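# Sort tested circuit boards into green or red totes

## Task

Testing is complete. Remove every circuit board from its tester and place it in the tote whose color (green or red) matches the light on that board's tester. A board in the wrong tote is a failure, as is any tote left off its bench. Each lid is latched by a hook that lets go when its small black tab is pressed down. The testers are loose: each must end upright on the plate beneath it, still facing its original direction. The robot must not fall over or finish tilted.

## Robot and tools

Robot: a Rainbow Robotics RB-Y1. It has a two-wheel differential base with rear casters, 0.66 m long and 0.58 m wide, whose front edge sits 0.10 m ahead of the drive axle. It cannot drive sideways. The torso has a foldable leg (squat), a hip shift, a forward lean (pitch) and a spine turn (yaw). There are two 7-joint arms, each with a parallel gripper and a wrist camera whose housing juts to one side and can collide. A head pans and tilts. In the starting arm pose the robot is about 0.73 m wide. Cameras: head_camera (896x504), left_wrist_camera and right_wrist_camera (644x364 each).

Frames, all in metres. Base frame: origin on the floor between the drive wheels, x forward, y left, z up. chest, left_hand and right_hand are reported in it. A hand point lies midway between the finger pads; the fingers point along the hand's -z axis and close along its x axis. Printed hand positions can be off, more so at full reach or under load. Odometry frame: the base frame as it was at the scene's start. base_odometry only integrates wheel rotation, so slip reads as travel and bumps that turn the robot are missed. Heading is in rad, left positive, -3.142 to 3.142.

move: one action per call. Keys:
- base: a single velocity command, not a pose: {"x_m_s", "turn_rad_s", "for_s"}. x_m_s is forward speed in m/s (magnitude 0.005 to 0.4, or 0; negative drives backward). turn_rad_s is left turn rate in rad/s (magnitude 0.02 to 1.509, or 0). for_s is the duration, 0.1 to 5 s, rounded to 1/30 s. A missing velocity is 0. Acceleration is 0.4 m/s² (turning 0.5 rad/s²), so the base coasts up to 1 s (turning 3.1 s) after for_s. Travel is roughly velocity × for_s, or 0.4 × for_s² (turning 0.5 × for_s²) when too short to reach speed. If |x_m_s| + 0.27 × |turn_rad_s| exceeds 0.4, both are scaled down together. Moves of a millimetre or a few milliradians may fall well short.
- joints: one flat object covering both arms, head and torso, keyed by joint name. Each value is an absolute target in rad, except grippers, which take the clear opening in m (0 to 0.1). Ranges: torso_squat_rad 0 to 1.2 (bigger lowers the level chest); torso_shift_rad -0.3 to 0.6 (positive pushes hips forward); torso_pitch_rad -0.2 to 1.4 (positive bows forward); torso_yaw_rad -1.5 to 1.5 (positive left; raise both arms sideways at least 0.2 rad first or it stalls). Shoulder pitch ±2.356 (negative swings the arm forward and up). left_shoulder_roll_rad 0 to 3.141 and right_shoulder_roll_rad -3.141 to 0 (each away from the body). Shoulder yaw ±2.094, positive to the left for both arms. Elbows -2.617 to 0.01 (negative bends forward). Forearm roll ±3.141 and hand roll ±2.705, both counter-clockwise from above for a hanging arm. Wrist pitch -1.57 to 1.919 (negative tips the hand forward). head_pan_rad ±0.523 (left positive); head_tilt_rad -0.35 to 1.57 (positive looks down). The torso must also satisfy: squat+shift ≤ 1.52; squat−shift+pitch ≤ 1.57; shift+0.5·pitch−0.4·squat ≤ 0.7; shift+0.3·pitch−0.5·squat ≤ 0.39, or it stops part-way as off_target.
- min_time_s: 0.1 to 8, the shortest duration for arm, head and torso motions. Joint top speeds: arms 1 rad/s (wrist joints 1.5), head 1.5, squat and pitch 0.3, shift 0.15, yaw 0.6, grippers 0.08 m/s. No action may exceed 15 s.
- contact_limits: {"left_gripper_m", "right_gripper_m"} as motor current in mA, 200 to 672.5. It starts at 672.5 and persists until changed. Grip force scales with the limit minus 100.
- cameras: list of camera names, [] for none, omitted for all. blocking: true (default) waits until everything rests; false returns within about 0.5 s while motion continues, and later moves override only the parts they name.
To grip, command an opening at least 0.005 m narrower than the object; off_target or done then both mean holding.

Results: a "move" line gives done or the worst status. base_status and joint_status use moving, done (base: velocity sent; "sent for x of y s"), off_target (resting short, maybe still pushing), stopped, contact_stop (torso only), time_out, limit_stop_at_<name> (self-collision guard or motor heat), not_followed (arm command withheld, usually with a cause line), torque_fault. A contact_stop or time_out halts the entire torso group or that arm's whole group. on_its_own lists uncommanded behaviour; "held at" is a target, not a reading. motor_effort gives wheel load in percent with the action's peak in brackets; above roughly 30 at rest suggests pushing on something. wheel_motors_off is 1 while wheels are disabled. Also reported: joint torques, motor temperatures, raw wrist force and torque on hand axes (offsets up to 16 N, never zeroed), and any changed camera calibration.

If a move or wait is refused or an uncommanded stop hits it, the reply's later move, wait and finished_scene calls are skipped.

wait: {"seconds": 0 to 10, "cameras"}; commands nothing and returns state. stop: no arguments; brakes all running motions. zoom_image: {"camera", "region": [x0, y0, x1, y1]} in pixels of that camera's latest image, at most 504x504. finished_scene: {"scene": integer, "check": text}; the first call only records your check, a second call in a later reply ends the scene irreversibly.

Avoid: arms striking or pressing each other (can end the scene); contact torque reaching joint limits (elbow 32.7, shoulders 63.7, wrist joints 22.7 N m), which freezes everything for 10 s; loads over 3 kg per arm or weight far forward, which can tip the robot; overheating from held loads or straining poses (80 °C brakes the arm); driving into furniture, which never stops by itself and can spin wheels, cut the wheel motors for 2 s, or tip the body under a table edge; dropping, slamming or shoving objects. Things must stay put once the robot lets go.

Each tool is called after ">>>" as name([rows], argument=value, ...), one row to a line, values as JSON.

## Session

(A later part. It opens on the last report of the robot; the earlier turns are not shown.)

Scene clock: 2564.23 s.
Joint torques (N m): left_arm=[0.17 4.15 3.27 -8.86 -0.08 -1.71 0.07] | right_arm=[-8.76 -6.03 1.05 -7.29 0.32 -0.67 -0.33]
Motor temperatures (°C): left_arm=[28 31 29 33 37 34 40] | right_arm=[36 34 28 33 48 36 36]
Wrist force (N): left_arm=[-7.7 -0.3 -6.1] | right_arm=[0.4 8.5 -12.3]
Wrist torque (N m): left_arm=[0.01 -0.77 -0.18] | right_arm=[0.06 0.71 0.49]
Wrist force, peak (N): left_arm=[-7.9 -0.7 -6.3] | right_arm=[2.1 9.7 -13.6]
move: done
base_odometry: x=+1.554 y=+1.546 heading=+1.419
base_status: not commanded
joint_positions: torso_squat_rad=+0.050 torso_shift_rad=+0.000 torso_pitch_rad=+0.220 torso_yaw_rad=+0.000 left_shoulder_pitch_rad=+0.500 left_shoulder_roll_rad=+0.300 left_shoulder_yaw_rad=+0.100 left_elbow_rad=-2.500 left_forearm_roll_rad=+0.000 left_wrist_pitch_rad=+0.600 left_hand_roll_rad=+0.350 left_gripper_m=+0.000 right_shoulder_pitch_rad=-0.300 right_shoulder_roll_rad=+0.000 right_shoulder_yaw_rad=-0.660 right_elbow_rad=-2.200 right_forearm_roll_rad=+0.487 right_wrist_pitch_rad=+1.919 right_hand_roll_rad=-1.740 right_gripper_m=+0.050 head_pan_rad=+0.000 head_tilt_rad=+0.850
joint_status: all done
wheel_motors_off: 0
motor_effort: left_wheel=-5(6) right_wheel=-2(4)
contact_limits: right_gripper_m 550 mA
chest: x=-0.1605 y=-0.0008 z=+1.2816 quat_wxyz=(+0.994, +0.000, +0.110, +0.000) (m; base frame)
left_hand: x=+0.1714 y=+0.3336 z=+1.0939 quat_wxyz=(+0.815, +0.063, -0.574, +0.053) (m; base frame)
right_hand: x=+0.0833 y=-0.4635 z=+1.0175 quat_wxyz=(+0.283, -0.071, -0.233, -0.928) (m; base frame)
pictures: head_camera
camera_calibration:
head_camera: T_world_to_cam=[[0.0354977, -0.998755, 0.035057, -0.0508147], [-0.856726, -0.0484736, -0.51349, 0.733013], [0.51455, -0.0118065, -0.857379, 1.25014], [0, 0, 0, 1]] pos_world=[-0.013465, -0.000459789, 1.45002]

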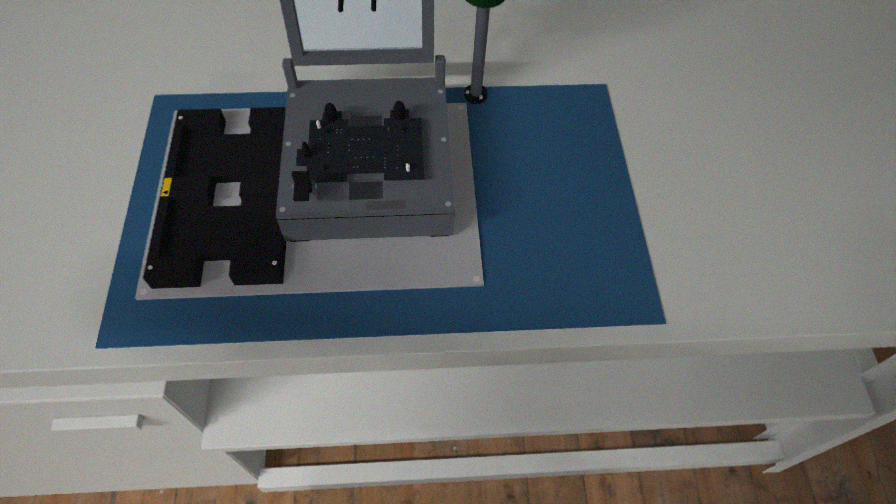

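>>> move(joints={"torso_yaw_rad":0.1,"torso_pitch_rad":0.22,"right_shoulder_pitch_rad":-1.02,"right_elbow_rad":-1.9}, cameras=[])

>>> move(joints={"torso_yaw_rad":0.52,"torso_pitch_rad":0.33,"right_shoulder_pitch_rad":-1.14,"right_elbow_rad":-1.5}, cameras=["right_wrist_camera"])

>>> move(base={"x_m_s":0.1,"for_s":0.49}, joints={"right_elbow_rad":-1.27,"right_wrist_pitch_rad":1.85}, cameras=["right_wrist_camera"])

>>> move(joints={"right_elbow_rad":-1.2,"right_wrist_pitch_rad":1.82}, cameras=["right_wrist_camera"])

Scene clock: 2581.37 s.
Joint torques (N m): left_arm=[0.35 4.27 3.45 -8.9 -0.13 -1.7 0.02] | right_arm=[-16.35 -5.9 3.99 -5.41 -0.14 -1.05 -0.4]
Motor temperatures (°C): left_arm=[28 31 29 33 37 34 40] | right_arm=[35 34 28 33 47 36 36]
Wrist force (N): left_arm=[-7.6 -0.4 -5.8] | right_arm=[3.1 7.4 -12.1]
Wrist torque (N m): left_arm=[0.01 -0.76 -0.18] | right_arm=[0.14 0.87 0.53]
Wrist force, peak (N): left_arm=[-7.7 -0.6 -6.7] | right_arm=[1.6 7.9 -13.3]
move: done
base_odometry: x=+1.554 y=+1.546 heading=+1.419
base_status: not commanded
joint_positions: torso_squat_rad=+0.050 torso_shift_rad=+0.000 torso_pitch_rad=+0.220 torso_yaw_rad=+0.100 left_shoulder_pitch_rad=+0.500 left_shoulder_roll_rad=+0.300 left_shoulder_yaw_rad=+0.100 left_elbow_rad=-2.500 left_forearm_roll_rad=+0.000 left_wrist_pitch_rad=+0.600 left_hand_roll_rad=+0.350 left_gripper_m=+0.000 right_shoulder_pitch_rad=-1.021 right_shoulder_roll_rad=+0.000 right_shoulder_yaw_rad=-0.660 right_elbow_rad=-1.900 right_forearm_roll_rad=+0.487 right_wrist_pitch_rad=+1.919 right_hand_roll_rad=-1.740 right_gripper_m=+0.050 head_pan_rad=+0.000 head_tilt_rad=+0.850
joint_status: all done
wheel_motors_off: 0
motor_effort: left_wheel=-6(7) right_wheel=-2(3)
contact_limits: right_gripper_m 550 mA
chest: x=-0.1605 y=-0.0008 z=+1.2816 quat_wxyz=(+0.993, +0.006, +0.110, +0.050) (m; base frame)
left_hand: x=+0.1370 y=+0.3684 z=+1.1016 quat_wxyz=(+0.811, +0.099, -0.570, +0.086) (m; base frame)
right_hand: x=+0.3515 y=-0.2919 z=+1.1576 quat_wxyz=(+0.414, +0.191, -0.197, -0.868) (m; base frame)
pictures: none
No camera images: "cameras" was empty.

Scene clock: 2582.87 s.
Joint torques (N m): left_arm=[1.48 5.29 4.75 -8.12 -0.19 -1.48 0.08] | right_arm=[-20.63 -2.39 4.73 -6.32 -0.24 -0.33 -0.3]
Motor temperatures (°C): left_arm=[28 31 29 33 37 34 40] | right_arm=[35 34 28 33 46 36 36]
Wrist force (N): left_arm=[-7.4 -1.4 -6.2] | right_arm=[3.3 9.7 -12.9]
Wrist torque (N m): left_arm=[0.07 -0.76 -0.20] | right_arm=[-0.01 0.90 0.52]
Wrist force, peak (N): left_arm=[-7.9 -0.6 -6.3] | right_arm=[3.3 9.8 -13.0]
move: done
base_odometry: x=+1.554 y=+1.546 heading=+1.419
base_status: not commanded
joint_positions: torso_squat_rad=+0.050 torso_shift_rad=+0.000 torso_pitch_rad=+0.330 torso_yaw_rad=+0.520 left_shoulder_pitch_rad=+0.500 left_shoulder_roll_rad=+0.300 left_shoulder_yaw_rad=+0.100 left_elbow_rad=-2.500 left_forearm_roll_rad=+0.000 left_wrist_pitch_rad=+0.600 left_hand_roll_rad=+0.350 left_gripper_m=+0.000 right_shoulder_pitch_rad=-1.140 right_shoulder_roll_rad=+0.000 right_shoulder_yaw_rad=-0.660 right_elbow_rad=-1.500 right_forearm_roll_rad=+0.487 right_wrist_pitch_rad=+1.919 right_hand_roll_rad=-1.740 right_gripper_m=+0.050 head_pan_rad=+0.000 head_tilt_rad=+0.850
joint_status: all done
wheel_motors_off: 0
motor_effort: left_wheel=-5(7) right_wheel=-2(3)
contact_limits: right_gripper_m 550 mA
chest: x=-0.1278 y=-0.0008 z=+1.2724 quat_wxyz=(+0.953, +0.043, +0.159, +0.254) (m; base frame)
left_hand: x=-0.0213 y=+0.4707 z=+1.1189 quat_wxyz=(+0.799, +0.262, -0.499, +0.209) (m; base frame)
right_hand: x=+0.4259 y=+0.0214 z=+1.0255 quat_wxyz=(+0.669, +0.105, -0.010, -0.735) (m; base frame)
pictures: right_wrist_camera
camera_calibration:
right_wrist_camera: T_world_to_cam=[[0.104405, 0.986231, 0.128253, -0.194596], [0.80495, -0.159533, 0.571493, -0.892292], [0.584084, 0.04357, -0.810523, 0.653242], [0, 0, 0, 1]] pos_world=[0.35702, 0.021104, 1.06436]

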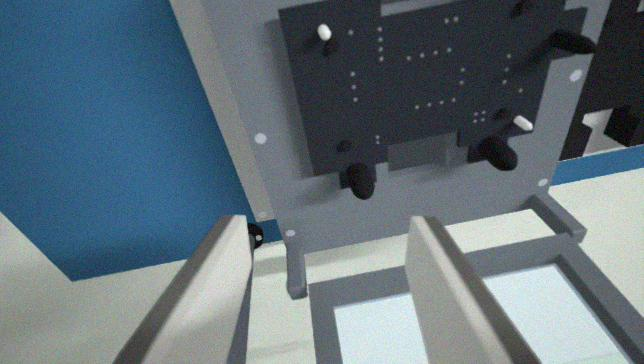

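Scene clock: 2583.90 s.
Joint torques (N m): left_arm=[1.28 5.43 4.69 -8.16 -0.24 -1.49 0.06] | right_arm=[-21.02 -2.12 4.41 -6.53 -0.1 -0.19 -0.48]
Motor temperatures (°C): left_arm=[28 31 29 33 37 34 40] | right_arm=[35 34 28 33 46 36 36]
Wrist force (N): left_arm=[-7.6 -1.3 -6.2] | right_arm=[2.7 10.4 -13.0]
Wrist torque (N m): left_arm=[0.06 -0.78 -0.20] | right_arm=[-0.03 0.86 0.52]
Wrist force, peak (N): left_arm=[-7.7 -1.4 -6.3] | right_arm=[3.0 10.6 -13.3]
move: done
base_odometry: x=+1.562 y=+1.595 heading=+1.419
base_status: done (sent for 0.5 of 0.5 s)
joint_positions: torso_squat_rad=+0.050 torso_shift_rad=+0.000 torso_pitch_rad=+0.330 torso_yaw_rad=+0.520 left_shoulder_pitch_rad=+0.500 left_shoulder_roll_rad=+0.300 left_shoulder_yaw_rad=+0.100 left_elbow_rad=-2.500 left_forearm_roll_rad=+0.000 left_wrist_pitch_rad=+0.600 left_hand_roll_rad=+0.350 left_gripper_m=+0.000 right_shoulder_pitch_rad=-1.140 right_shoulder_roll_rad=+0.000 right_shoulder_yaw_rad=-0.660 right_elbow_rad=-1.270 right_forearm_roll_rad=+0.487 right_wrist_pitch_rad=+1.850 right_hand_roll_rad=-1.740 right_gripper_m=+0.050 head_pan_rad=+0.000 head_tilt_rad=+0.850
joint_status: all done
wheel_motors_off: 0
motor_effort: left_wheel=-2(31) right_wheel=+2(25)
contact_limits: right_gripper_m 550 mA
chest: x=-0.1277 y=-0.0008 z=+1.2724 quat_wxyz=(+0.953, +0.043, +0.159, +0.254) (m; base frame)
left_hand: x=-0.0212 y=+0.4707 z=+1.1189 quat_wxyz=(+0.799, +0.262, -0.498, +0.209) (m; base frame)
right_hand: x=+0.4073 y=+0.0436 z=+0.9737 quat_wxyz=(+0.711, +0.042, +0.013, -0.702) (m; base frame)
pictures: right_wrist_camera
camera_calibration:
right_wrist_camera: T_world_to_cam=[[0.00681416, 0.998119, 0.0609269, -0.103164], [0.877724, -0.0351625, 0.477875, -0.788042], [0.479118, 0.0502207, -0.876312, 0.727596], [0, 0, 0, 1]] pos_world=[0.343782, 0.0387205, 1.02047]

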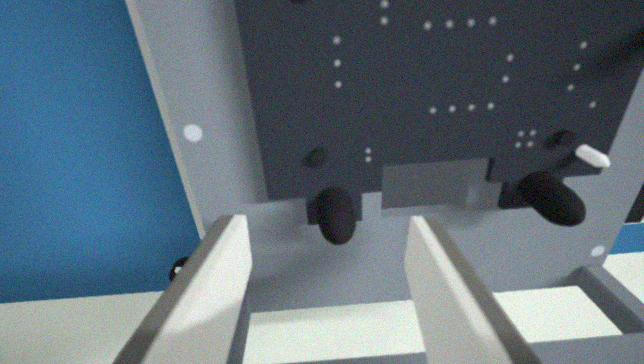

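Scene clock: 2584.50 s.
Joint torques (N m): left_arm=[1.35 5.5 4.45 -8.16 -0.19 -1.54 0.05] | right_arm=[-21.41 -1.38 4.28 -6.15 -0.98 -0.34 -0.3]
Motor temperatures (°C): left_arm=[28 31 29 33 37 34 40] | right_arm=[35 34 28 33 46 36 36]
Wrist force (N): left_arm=[-7.6 -1.2 -6.2] | right_arm=[5.8 10.4 -12.2]
Wrist torque (N m): left_arm=[0.05 -0.77 -0.20] | right_arm=[-0.03 0.77 0.54]
Wrist force, peak (N): left_arm=[-7.6 -1.3 -6.5] | right_arm=[7.6 11.3 -13.2]
move: done
base_odometry: x=+1.562 y=+1.595 heading=+1.419
base_status: not commanded
joint_positions: torso_squat_rad=+0.050 torso_shift_rad=+0.000 torso_pitch_rad=+0.330 torso_yaw_rad=+0.520 left_shoulder_pitch_rad=+0.500 left_shoulder_roll_rad=+0.300 left_shoulder_yaw_rad=+0.100 left_elbow_rad=-2.500 left_forearm_roll_rad=+0.000 left_wrist_pitch_rad=+0.600 left_hand_roll_rad=+0.350 left_gripper_m=+0.000 right_shoulder_pitch_rad=-1.140 right_shoulder_roll_rad=+0.000 right_shoulder_yaw_rad=-0.660 right_elbow_rad=-1.200 right_forearm_roll_rad=+0.487 right_wrist_pitch_rad=+1.820 right_hand_roll_rad=-1.740 right_gripper_m=+0.050 head_pan_rad=+0.000 head_tilt_rad=+0.850
joint_status: all done
wheel_motors_off: 0
motor_effort: left_wheel=-3(4) right_wheel=+5(5)
contact_limits: right_gripper_m 550 mA
chest: x=-0.1278 y=-0.0008 z=+1.2724 quat_wxyz=(+0.953, +0.043, +0.159, +0.254) (m; base frame)
left_hand: x=-0.0212 y=+0.4707 z=+1.1189 quat_wxyz=(+0.799, +0.262, -0.498, +0.209) (m; base frame)
right_hand: x=+0.4012 y=+0.0498 z=+0.9581 quat_wxyz=(+0.722, +0.026, +0.018, -0.691) (m; base frame)
pictures: right_wrist_camera
camera_calibration:
right_wrist_camera: T_world_to_cam=[[-0.0246966, 0.998658, 0.0455136, -0.0809569], [0.890907, 0.00133259, 0.454184, -0.759493], [0.453514, 0.0517652, -0.889744, 0.739647], [0, 0, 0, 1]] pos_world=[0.339198, 0.0435724, 1.00673]

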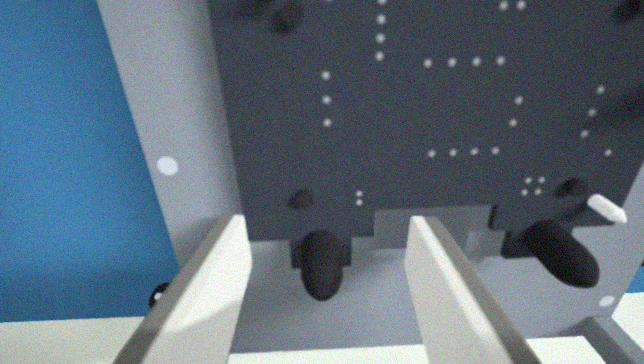

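>>> move(base={"x_m_s":0.05,"for_s":0.16}, cameras=[])

>>> move(joints={"right_gripper_m":0.002}, cameras=[])

>>> move(base={"x_m_s":-0.05,"for_s":0.75}, joints={"torso_yaw_rad":0.51,"right_hand_roll_rad":-1.735}, cameras=["head_camera","right_wrist_camera"])

Scene clock: 2595.17 s.
Joint torques (N m): left_arm=[1.54 5.36 4.67 -8.13 -0.24 -1.57 0.09] | right_arm=[-21.29 -1.59 4.21 -6.37 -0.42 -0.19 -0.26]
Motor temperatures (°C): left_arm=[28 31 29 33 37 34 40] | right_arm=[36 34 28 33 46 35 36]
Wrist force (N): left_arm=[-7.5 -1.1 -6.4] | right_arm=[3.0 10.3 -13.0]
Wrist torque (N m): left_arm=[0.03 -0.77 -0.20] | right_arm=[-0.02 0.91 0.52]
Wrist force, peak (N): left_arm=[-7.7 -1.6 -6.5] | right_arm=[7.6 11.3 -12.8]
move: done
base_odometry: x=+1.563 y=+1.603 heading=+1.418
base_status: done (sent for 0.17 of 0.17 s)
joint_positions: torso_squat_rad=+0.050 torso_shift_rad=+0.000 torso_pitch_rad=+0.330 torso_yaw_rad=+0.520 left_shoulder_pitch_rad=+0.500 left_shoulder_roll_rad=+0.300 left_shoulder_yaw_rad=+0.100 left_elbow_rad=-2.500 left_forearm_roll_rad=+0.000 left_wrist_pitch_rad=+0.600 left_hand_roll_rad=+0.350 left_gripper_m=+0.000 right_shoulder_pitch_rad=-1.140 right_shoulder_roll_rad=+0.000 right_shoulder_yaw_rad=-0.660 right_elbow_rad=-1.200 right_forearm_roll_rad=+0.487 right_wrist_pitch_rad=+1.820 right_hand_roll_rad=-1.740 right_gripper_m=+0.050 head_pan_rad=+0.000 head_tilt_rad=+0.850
joint_status: not commanded
wheel_motors_off: 0
motor_effort: left_wheel=-3(18) right_wheel=+4(33)
contact_limits: right_gripper_m 550 mA
chest: x=-0.1278 y=-0.0008 z=+1.2724 quat_wxyz=(+0.953, +0.043, +0.159, +0.254) (m; base frame)
left_hand: x=-0.0212 y=+0.4707 z=+1.1189 quat_wxyz=(+0.799, +0.262, -0.499, +0.209) (m; base frame)
right_hand: x=+0.4012 y=+0.0498 z=+0.9582 quat_wxyz=(+0.722, +0.026, +0.018, -0.691) (m; base frame)
pictures: none
No camera images: "cameras" was empty.

Scene clock: 2596.20 s.
Joint torques (N m): left_arm=[1.51 5.54 4.61 -8.18 -0.21 -1.51 0.1] | right_arm=[-28.39 16.38 6.31 -3.73 -9.36 -2.54 -0.28]
Motor temperatures (°C): left_arm=[28 31 29 33 37 34 40] | right_arm=[36 34 28 33 46 35 36]
Wrist force (N): left_arm=[-7.6 -1.3 -6.3] | right_arm=[42.8 7.4 -5.1]
Wrist torque (N m): left_arm=[0.06 -0.79 -0.19] | right_arm=[-0.09 0.33 1.03]
Wrist force, peak (N): left_arm=[-7.6 -1.6 -6.5] | right_arm=[49.2 6.6 -3.3]
move: off_target
base_odometry: x=+1.563 y=+1.603 heading=+1.418
base_status: not commanded
joint_positions: torso_squat_rad=+0.050 torso_shift_rad=+0.000 torso_pitch_rad=+0.330 torso_yaw_rad=+0.519 left_shoulder_pitch_rad=+0.500 left_shoulder_roll_rad=+0.300 left_shoulder_yaw_rad=+0.100 left_elbow_rad=-2.500 left_forearm_roll_rad=+0.000 left_wrist_pitch_rad=+0.600 left_hand_roll_rad=+0.350 left_gripper_m=+0.000 right_shoulder_pitch_rad=-1.139 right_shoulder_roll_rad=-0.005 right_shoulder_yaw_rad=-0.660 right_elbow_rad=-1.201 right_forearm_roll_rad=+0.489 right_wrist_pitch_rad=+1.821 right_hand_roll_rad=-1.740 right_gripper_m=+0.026 head_pan_rad=+0.000 head_tilt_rad=+0.850
joint_status: right_gripper_m off_target (ended at +0.026, target +0.002)
wheel_motors_off: 0
motor_effort: left_wheel=-11(13) right_wheel=+12(14)
contact_limits: right_gripper_m 550 mA
chest: x=-0.1279 y=-0.0013 z=+1.2724 quat_wxyz=(+0.953, +0.043, +0.158, +0.253) (m; base frame)
left_hand: x=-0.0209 y=+0.4702 z=+1.1192 quat_wxyz=(+0.799, +0.262, -0.499, +0.209) (m; base frame)
right_hand: x=+0.4024 y=+0.0459 z=+0.9579 quat_wxyz=(+0.721, +0.025, +0.016, -0.693) (m; base frame)
pictures: none
No camera images: "cameras" was empty.

Scene clock: 2597.73 s.
Joint torques (N m): left_arm=[1.52 5.33 4.67 -8.2 -0.22 -1.59 0.06] | right_arm=[-24.39 15.55 5.08 -2.78 -6.98 1.69 -0.31]
Motor temperatures (°C): left_arm=[28 31 29 33 37 34 40] | right_arm=[36 34 28 33 46 36 36]
Wrist force (N): left_arm=[-7.6 -1.1 -6.1] | right_arm=[30.2 22.2 -13.6]
Wrist torque (N m): left_arm=[0.05 -0.79 -0.19] | right_arm=[0.33 0.28 1.07]
Wrist force, peak (N): left_arm=[-7.7 -1.7 -6.5] | right_arm=[30.9 29.0 -20.6]
move: done
base_odometry: x=+1.557 y=+1.565 heading=+1.418
base_status: done (sent for 0.77 of 0.77 s)
joint_positions: torso_squat_rad=+0.050 torso_shift_rad=+0.000 torso_pitch_rad=+0.330 torso_yaw_rad=+0.509 left_shoulder_pitch_rad=+0.500 left_shoulder_roll_rad=+0.300 left_shoulder_yaw_rad=+0.100 left_elbow_rad=-2.500 left_forearm_roll_rad=+0.000 left_wrist_pitch_rad=+0.600 left_hand_roll_rad=+0.350 left_gripper_m=+0.000 right_shoulder_pitch_rad=-1.139 right_shoulder_roll_rad=-0.005 right_shoulder_yaw_rad=-0.660 right_elbow_rad=-1.201 right_forearm_roll_rad=+0.489 right_wrist_pitch_rad=+1.820 right_hand_roll_rad=-1.735 right_gripper_m=+0.025 head_pan_rad=+0.000 head_tilt_rad=+0.850
joint_status: all done
wheel_motors_off: 0
motor_effort: left_wheel=-9(26) right_wheel=+1(22)
contact_limits: right_gripper_m 550 mA
chest: x=-0.1277 y=-0.0011 z=+1.2724 quat_wxyz=(+0.955, +0.042, +0.159, +0.249) (m; base frame)
left_hand: x=-0.0164 y=+0.4688 z=+1.1175 quat_wxyz=(+0.801, +0.258, -0.499, +0.206) (m; base frame)
right_hand: x=+0.4034 y=+0.0406 z=+0.9581 quat_wxyz=(+0.719, +0.025, +0.015, -0.694) (m; base frame)
pictures: head_camera, right_wrist_camera
camera_calibration:
head_camera: T_world_to_cam=[[0.496829, -0.858648, -0.12603, 0.212047], [-0.798351, -0.395256, -0.454322, 0.688199], [0.340289, 0.326336, -0.881878, 1.2346], [0, 0, 0, 1]] pos_world=[0.023954, 0.0511941, 1.42815]
right_wrist_camera: T_world_to_cam=[[-0.0154787, 0.999123, 0.0388958, -0.0691506], [0.889548, -0.00400299, 0.456824, -0.763144], [0.456579, 0.0416708, -0.888706, 0.737265], [0, 0, 0, 1]] pos_world=[0.341163, 0.0353127, 1.00652]

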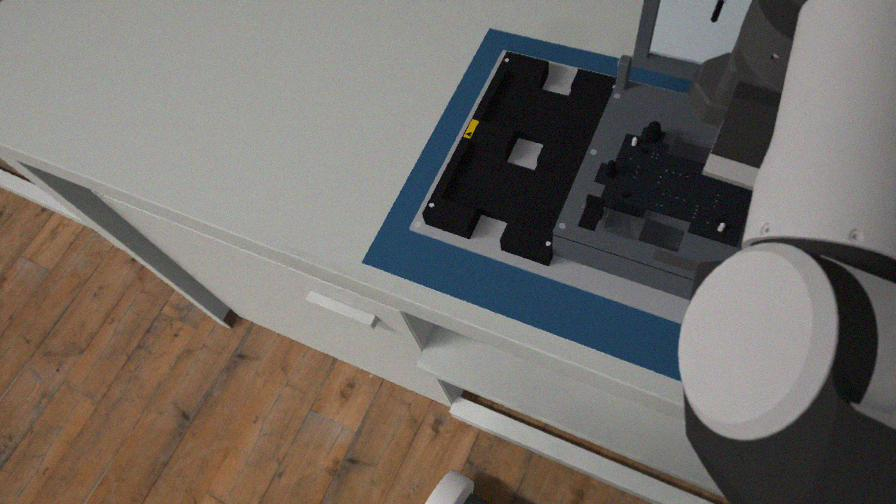

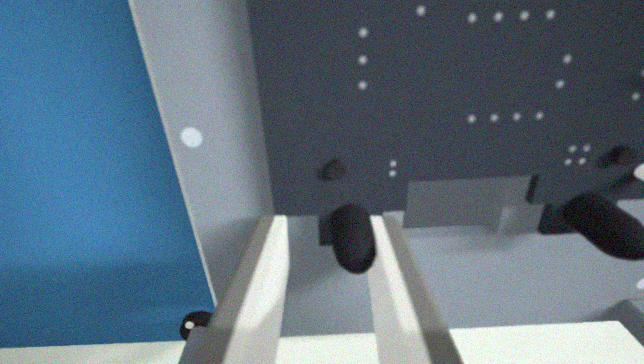

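>>> move(joints={"right_gripper_m":0.05}, cameras=["right_wrist_camera"])

>>> move(joints={"right_elbow_rad":-1.5,"right_wrist_pitch_rad":1.919}, base={"x_m_s":-0.1,"for_s":0.5}, cameras=[])

>>> move(joints={"torso_yaw_rad":0.0,"torso_pitch_rad":0.22,"right_shoulder_pitch_rad":-0.3,"right_elbow_rad":-2.2}, cameras=["head_camera"])

>>> zoom_image(camera="head_camera", region=[130, 0, 530, 330])

Scene clock: 2606.93 s.
Joint torques (N m): left_arm=[1.57 5.43 4.71 -8.18 -0.24 -1.54 -0.01] | right_arm=[-20.14 -0.37 4.21 -6.03 -0.48 0.27 -0.32]
Motor temperatures (°C): left_arm=[28 31 29 33 37 34 40] | right_arm=[36 34 28 33 47 36 36]
Wrist force (N): left_arm=[-7.5 -1.2 -6.1] | right_arm=[2.9 10.2 -12.9]
Wrist torque (N m): left_arm=[0.06 -0.77 -0.19] | right_arm=[-0.03 0.89 0.52]
Wrist force, peak (N): left_arm=[-7.7 -1.4 -6.6] | right_arm=[29.3 21.8 -13.8]
move: done
base_odometry: x=+1.557 y=+1.565 heading=+1.418
base_status: not commanded
joint_positions: torso_squat_rad=+0.050 torso_shift_rad=+0.000 torso_pitch_rad=+0.330 torso_yaw_rad=+0.510 left_shoulder_pitch_rad=+0.500 left_shoulder_roll_rad=+0.300 left_shoulder_yaw_rad=+0.100 left_elbow_rad=-2.500 left_forearm_roll_rad=+0.000 left_wrist_pitch_rad=+0.600 left_hand_roll_rad=+0.350 left_gripper_m=+0.000 right_shoulder_pitch_rad=-1.141 right_shoulder_roll_rad=-0.001 right_shoulder_yaw_rad=-0.660 right_elbow_rad=-1.200 right_forearm_roll_rad=+0.487 right_wrist_pitch_rad=+1.820 right_hand_roll_rad=-1.735 right_gripper_m=+0.050 head_pan_rad=+0.000 head_tilt_rad=+0.850
joint_status: all done
wheel_motors_off: 0
motor_effort: left_wheel=-4(10) right_wheel=-2(4)
contact_limits: right_gripper_m 550 mA
chest: x=-0.1278 y=-0.0008 z=+1.2724 quat_wxyz=(+0.955, +0.042, +0.159, +0.249) (m; base frame)
left_hand: x=-0.0168 y=+0.4691 z=+1.1174 quat_wxyz=(+0.801, +0.258, -0.499, +0.206) (m; base frame)
right_hand: x=+0.4019 y=+0.0436 z=+0.9582 quat_wxyz=(+0.721, +0.025, +0.016, -0.692) (m; base frame)
pictures: right_wrist_camera
camera_calibration:
right_wrist_camera: T_world_to_cam=[[-0.0199733, 0.998902, 0.0423726, -0.0737126], [0.890456, -0.00149872, 0.455068, -0.760665], [0.454631, 0.0468202, -0.889448, 0.739243], [0, 0, 0, 1]] pos_world=[0.339783, 0.0378802, 1.0068]

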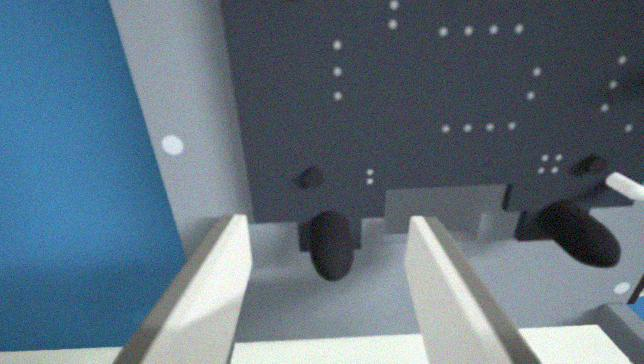

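Scene clock: 2608.00 s.
Joint torques (N m): left_arm=[1.62 5.42 4.83 -8.23 -0.25 -1.6 0.08] | right_arm=[-20.06 -1.8 4.95 -6.11 -0.4 -0.42 -0.37]
Motor temperatures (°C): left_arm=[28 31 29 33 37 34 40] | right_arm=[36 34 28 33 47 36 36]
Wrist force (N): left_arm=[-7.7 -1.3 -6.2] | right_arm=[3.5 9.5 -12.8]
Wrist torque (N m): left_arm=[0.07 -0.80 -0.20] | right_arm=[0.00 0.95 0.53]
Wrist force, peak (N): left_arm=[-7.9 -1.3 -6.2] | right_arm=[2.9 10.4 -13.9]
move: done
base_odometry: x=+1.549 y=+1.516 heading=+1.418
base_status: done (sent for 0.5 of 0.5 s)
joint_positions: torso_squat_rad=+0.050 torso_shift_rad=+0.000 torso_pitch_rad=+0.330 torso_yaw_rad=+0.510 left_shoulder_pitch_rad=+0.500 left_shoulder_roll_rad=+0.300 left_shoulder_yaw_rad=+0.100 left_elbow_rad=-2.500 left_forearm_roll_rad=+0.000 left_wrist_pitch_rad=+0.600 left_hand_roll_rad=+0.350 left_gripper_m=+0.000 right_shoulder_pitch_rad=-1.140 right_shoulder_roll_rad=+0.000 right_shoulder_yaw_rad=-0.660 right_elbow_rad=-1.500 right_forearm_roll_rad=+0.487 right_wrist_pitch_rad=+1.919 right_hand_roll_rad=-1.735 right_gripper_m=+0.050 head_pan_rad=+0.000 head_tilt_rad=+0.850
joint_status: all done
wheel_motors_off: 0
motor_effort: left_wheel=-3(21) right_wheel=+4(30)
contact_limits: right_gripper_m 550 mA
chest: x=-0.1279 y=-0.0008 z=+1.2724 quat_wxyz=(+0.955, +0.042, +0.159, +0.249) (m; base frame)
left_hand: x=-0.0169 y=+0.4692 z=+1.1175 quat_wxyz=(+0.801, +0.258, -0.499, +0.206) (m; base frame)
right_hand: x=+0.4261 y=+0.0151 z=+1.0257 quat_wxyz=(+0.668, +0.104, -0.012, -0.737) (m; base frame)
pictures: none
No camera images: "cameras" was empty.

Scene clock: 2609.67 s.
Joint torques (N m): left_arm=[0.38 4.17 3.27 -8.86 -0.13 -1.72 0.06] | right_arm=[-8.74 -6.33 1.04 -7.31 0.22 -0.66 -0.24]
Motor temperatures (°C): left_arm=[28 31 29 33 37 34 40] | right_arm=[36 34 28 33 47 36 36]
Wrist force (N): left_arm=[-7.5 -0.4 -6.1] | right_arm=[0.7 8.3 -12.2]
Wrist torque (N m): left_arm=[0.02 -0.75 -0.18] | right_arm=[0.06 0.76 0.50]
Wrist force, peak (N): left_arm=[-8.0 -0.5 -6.4] | right_arm=[2.1 10.0 -13.3]
move: done
base_odometry: x=+1.549 y=+1.516 heading=+1.418
base_status: not commanded
joint_positions: torso_squat_rad=+0.050 torso_shift_rad=+0.000 torso_pitch_rad=+0.220 torso_yaw_rad=+0.000 left_shoulder_pitch_rad=+0.500 left_shoulder_roll_rad=+0.300 left_shoulder_yaw_rad=+0.100 left_elbow_rad=-2.500 left_forearm_roll_rad=+0.000 left_wrist_pitch_rad=+0.600 left_hand_roll_rad=+0.350 left_gripper_m=+0.000 right_shoulder_pitch_rad=-0.300 right_shoulder_roll_rad=+0.000 right_shoulder_yaw_rad=-0.660 right_elbow_rad=-2.200 right_forearm_roll_rad=+0.487 right_wrist_pitch_rad=+1.919 right_hand_roll_rad=-1.735 right_gripper_m=+0.050 head_pan_rad=+0.000 head_tilt_rad=+0.850
joint_status: all done
wheel_motors_off: 0
motor_effort: left_wheel=-7(8) right_wheel=+5(6)
contact_limits: right_gripper_m 550 mA
chest: x=-0.1605 y=-0.0008 z=+1.2816 quat_wxyz=(+0.994, +0.000, +0.110, +0.000) (m; base frame)
left_hand: x=+0.1714 y=+0.3336 z=+1.0939 quat_wxyz=(+0.815, +0.063, -0.574, +0.053) (m; base frame)
right_hand: x=+0.0833 y=-0.4635 z=+1.0175 quat_wxyz=(+0.286, -0.071, -0.233, -0.927) (m; base frame)
pictures: head_camera
camera_calibration:
head_camera: T_world_to_cam=[[0.0354958, -0.998755, 0.0350535, -0.0508126], [-0.856723, -0.0484702, -0.513494, 0.733011], [0.514553, -0.0118043, -0.857377, 1.25014], [0, 0, 0, 1]] pos_world=[-0.0134739, -0.000463029, 1.45002]

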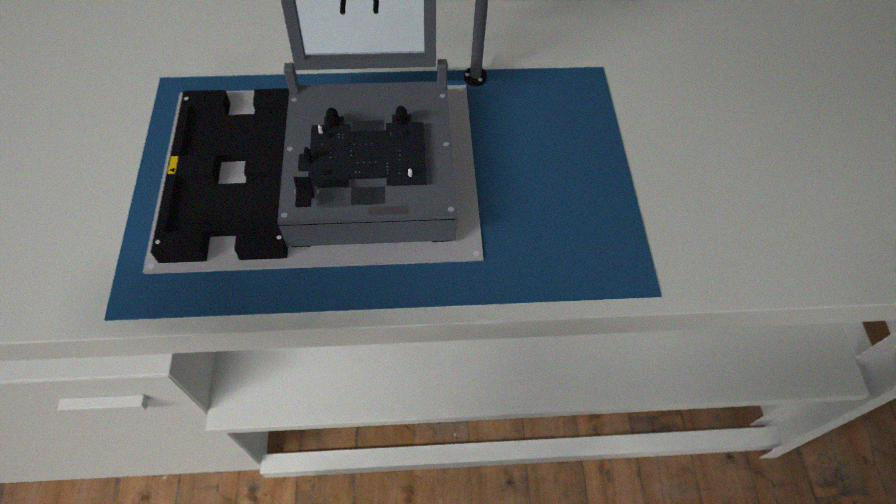

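Scaled by 1.260 from the camera's 896x504 image, which has a finer 1280x720 frame.

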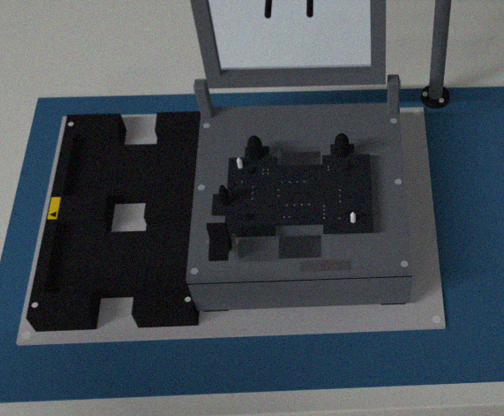

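>>> finished_scene(scene=1, check="Green-light board in green tote (seen), red-light board in red tote (seen in wrist view). Both testers upright on their plates, parallel to plate. Totes on benches. Robot upright.")

This call ended nothing. Check each condition that your pictures could not show: look closer or test it, and mend what is not met. Then call finished_scene again.

>>> finished_scene(scene=1, check="Green-light board in green tote, red-light board in red tote, testers on plates, parallel, totes on benches, robot upright.")

This call ended nothing: the second call must come in a later reply.

>>> finished_scene(scene=1, check="Green-light board in green tote, red-light board in red tote, testers on plates, parallel, totes on benches, robot upright.")

The scene is finished: the task was done.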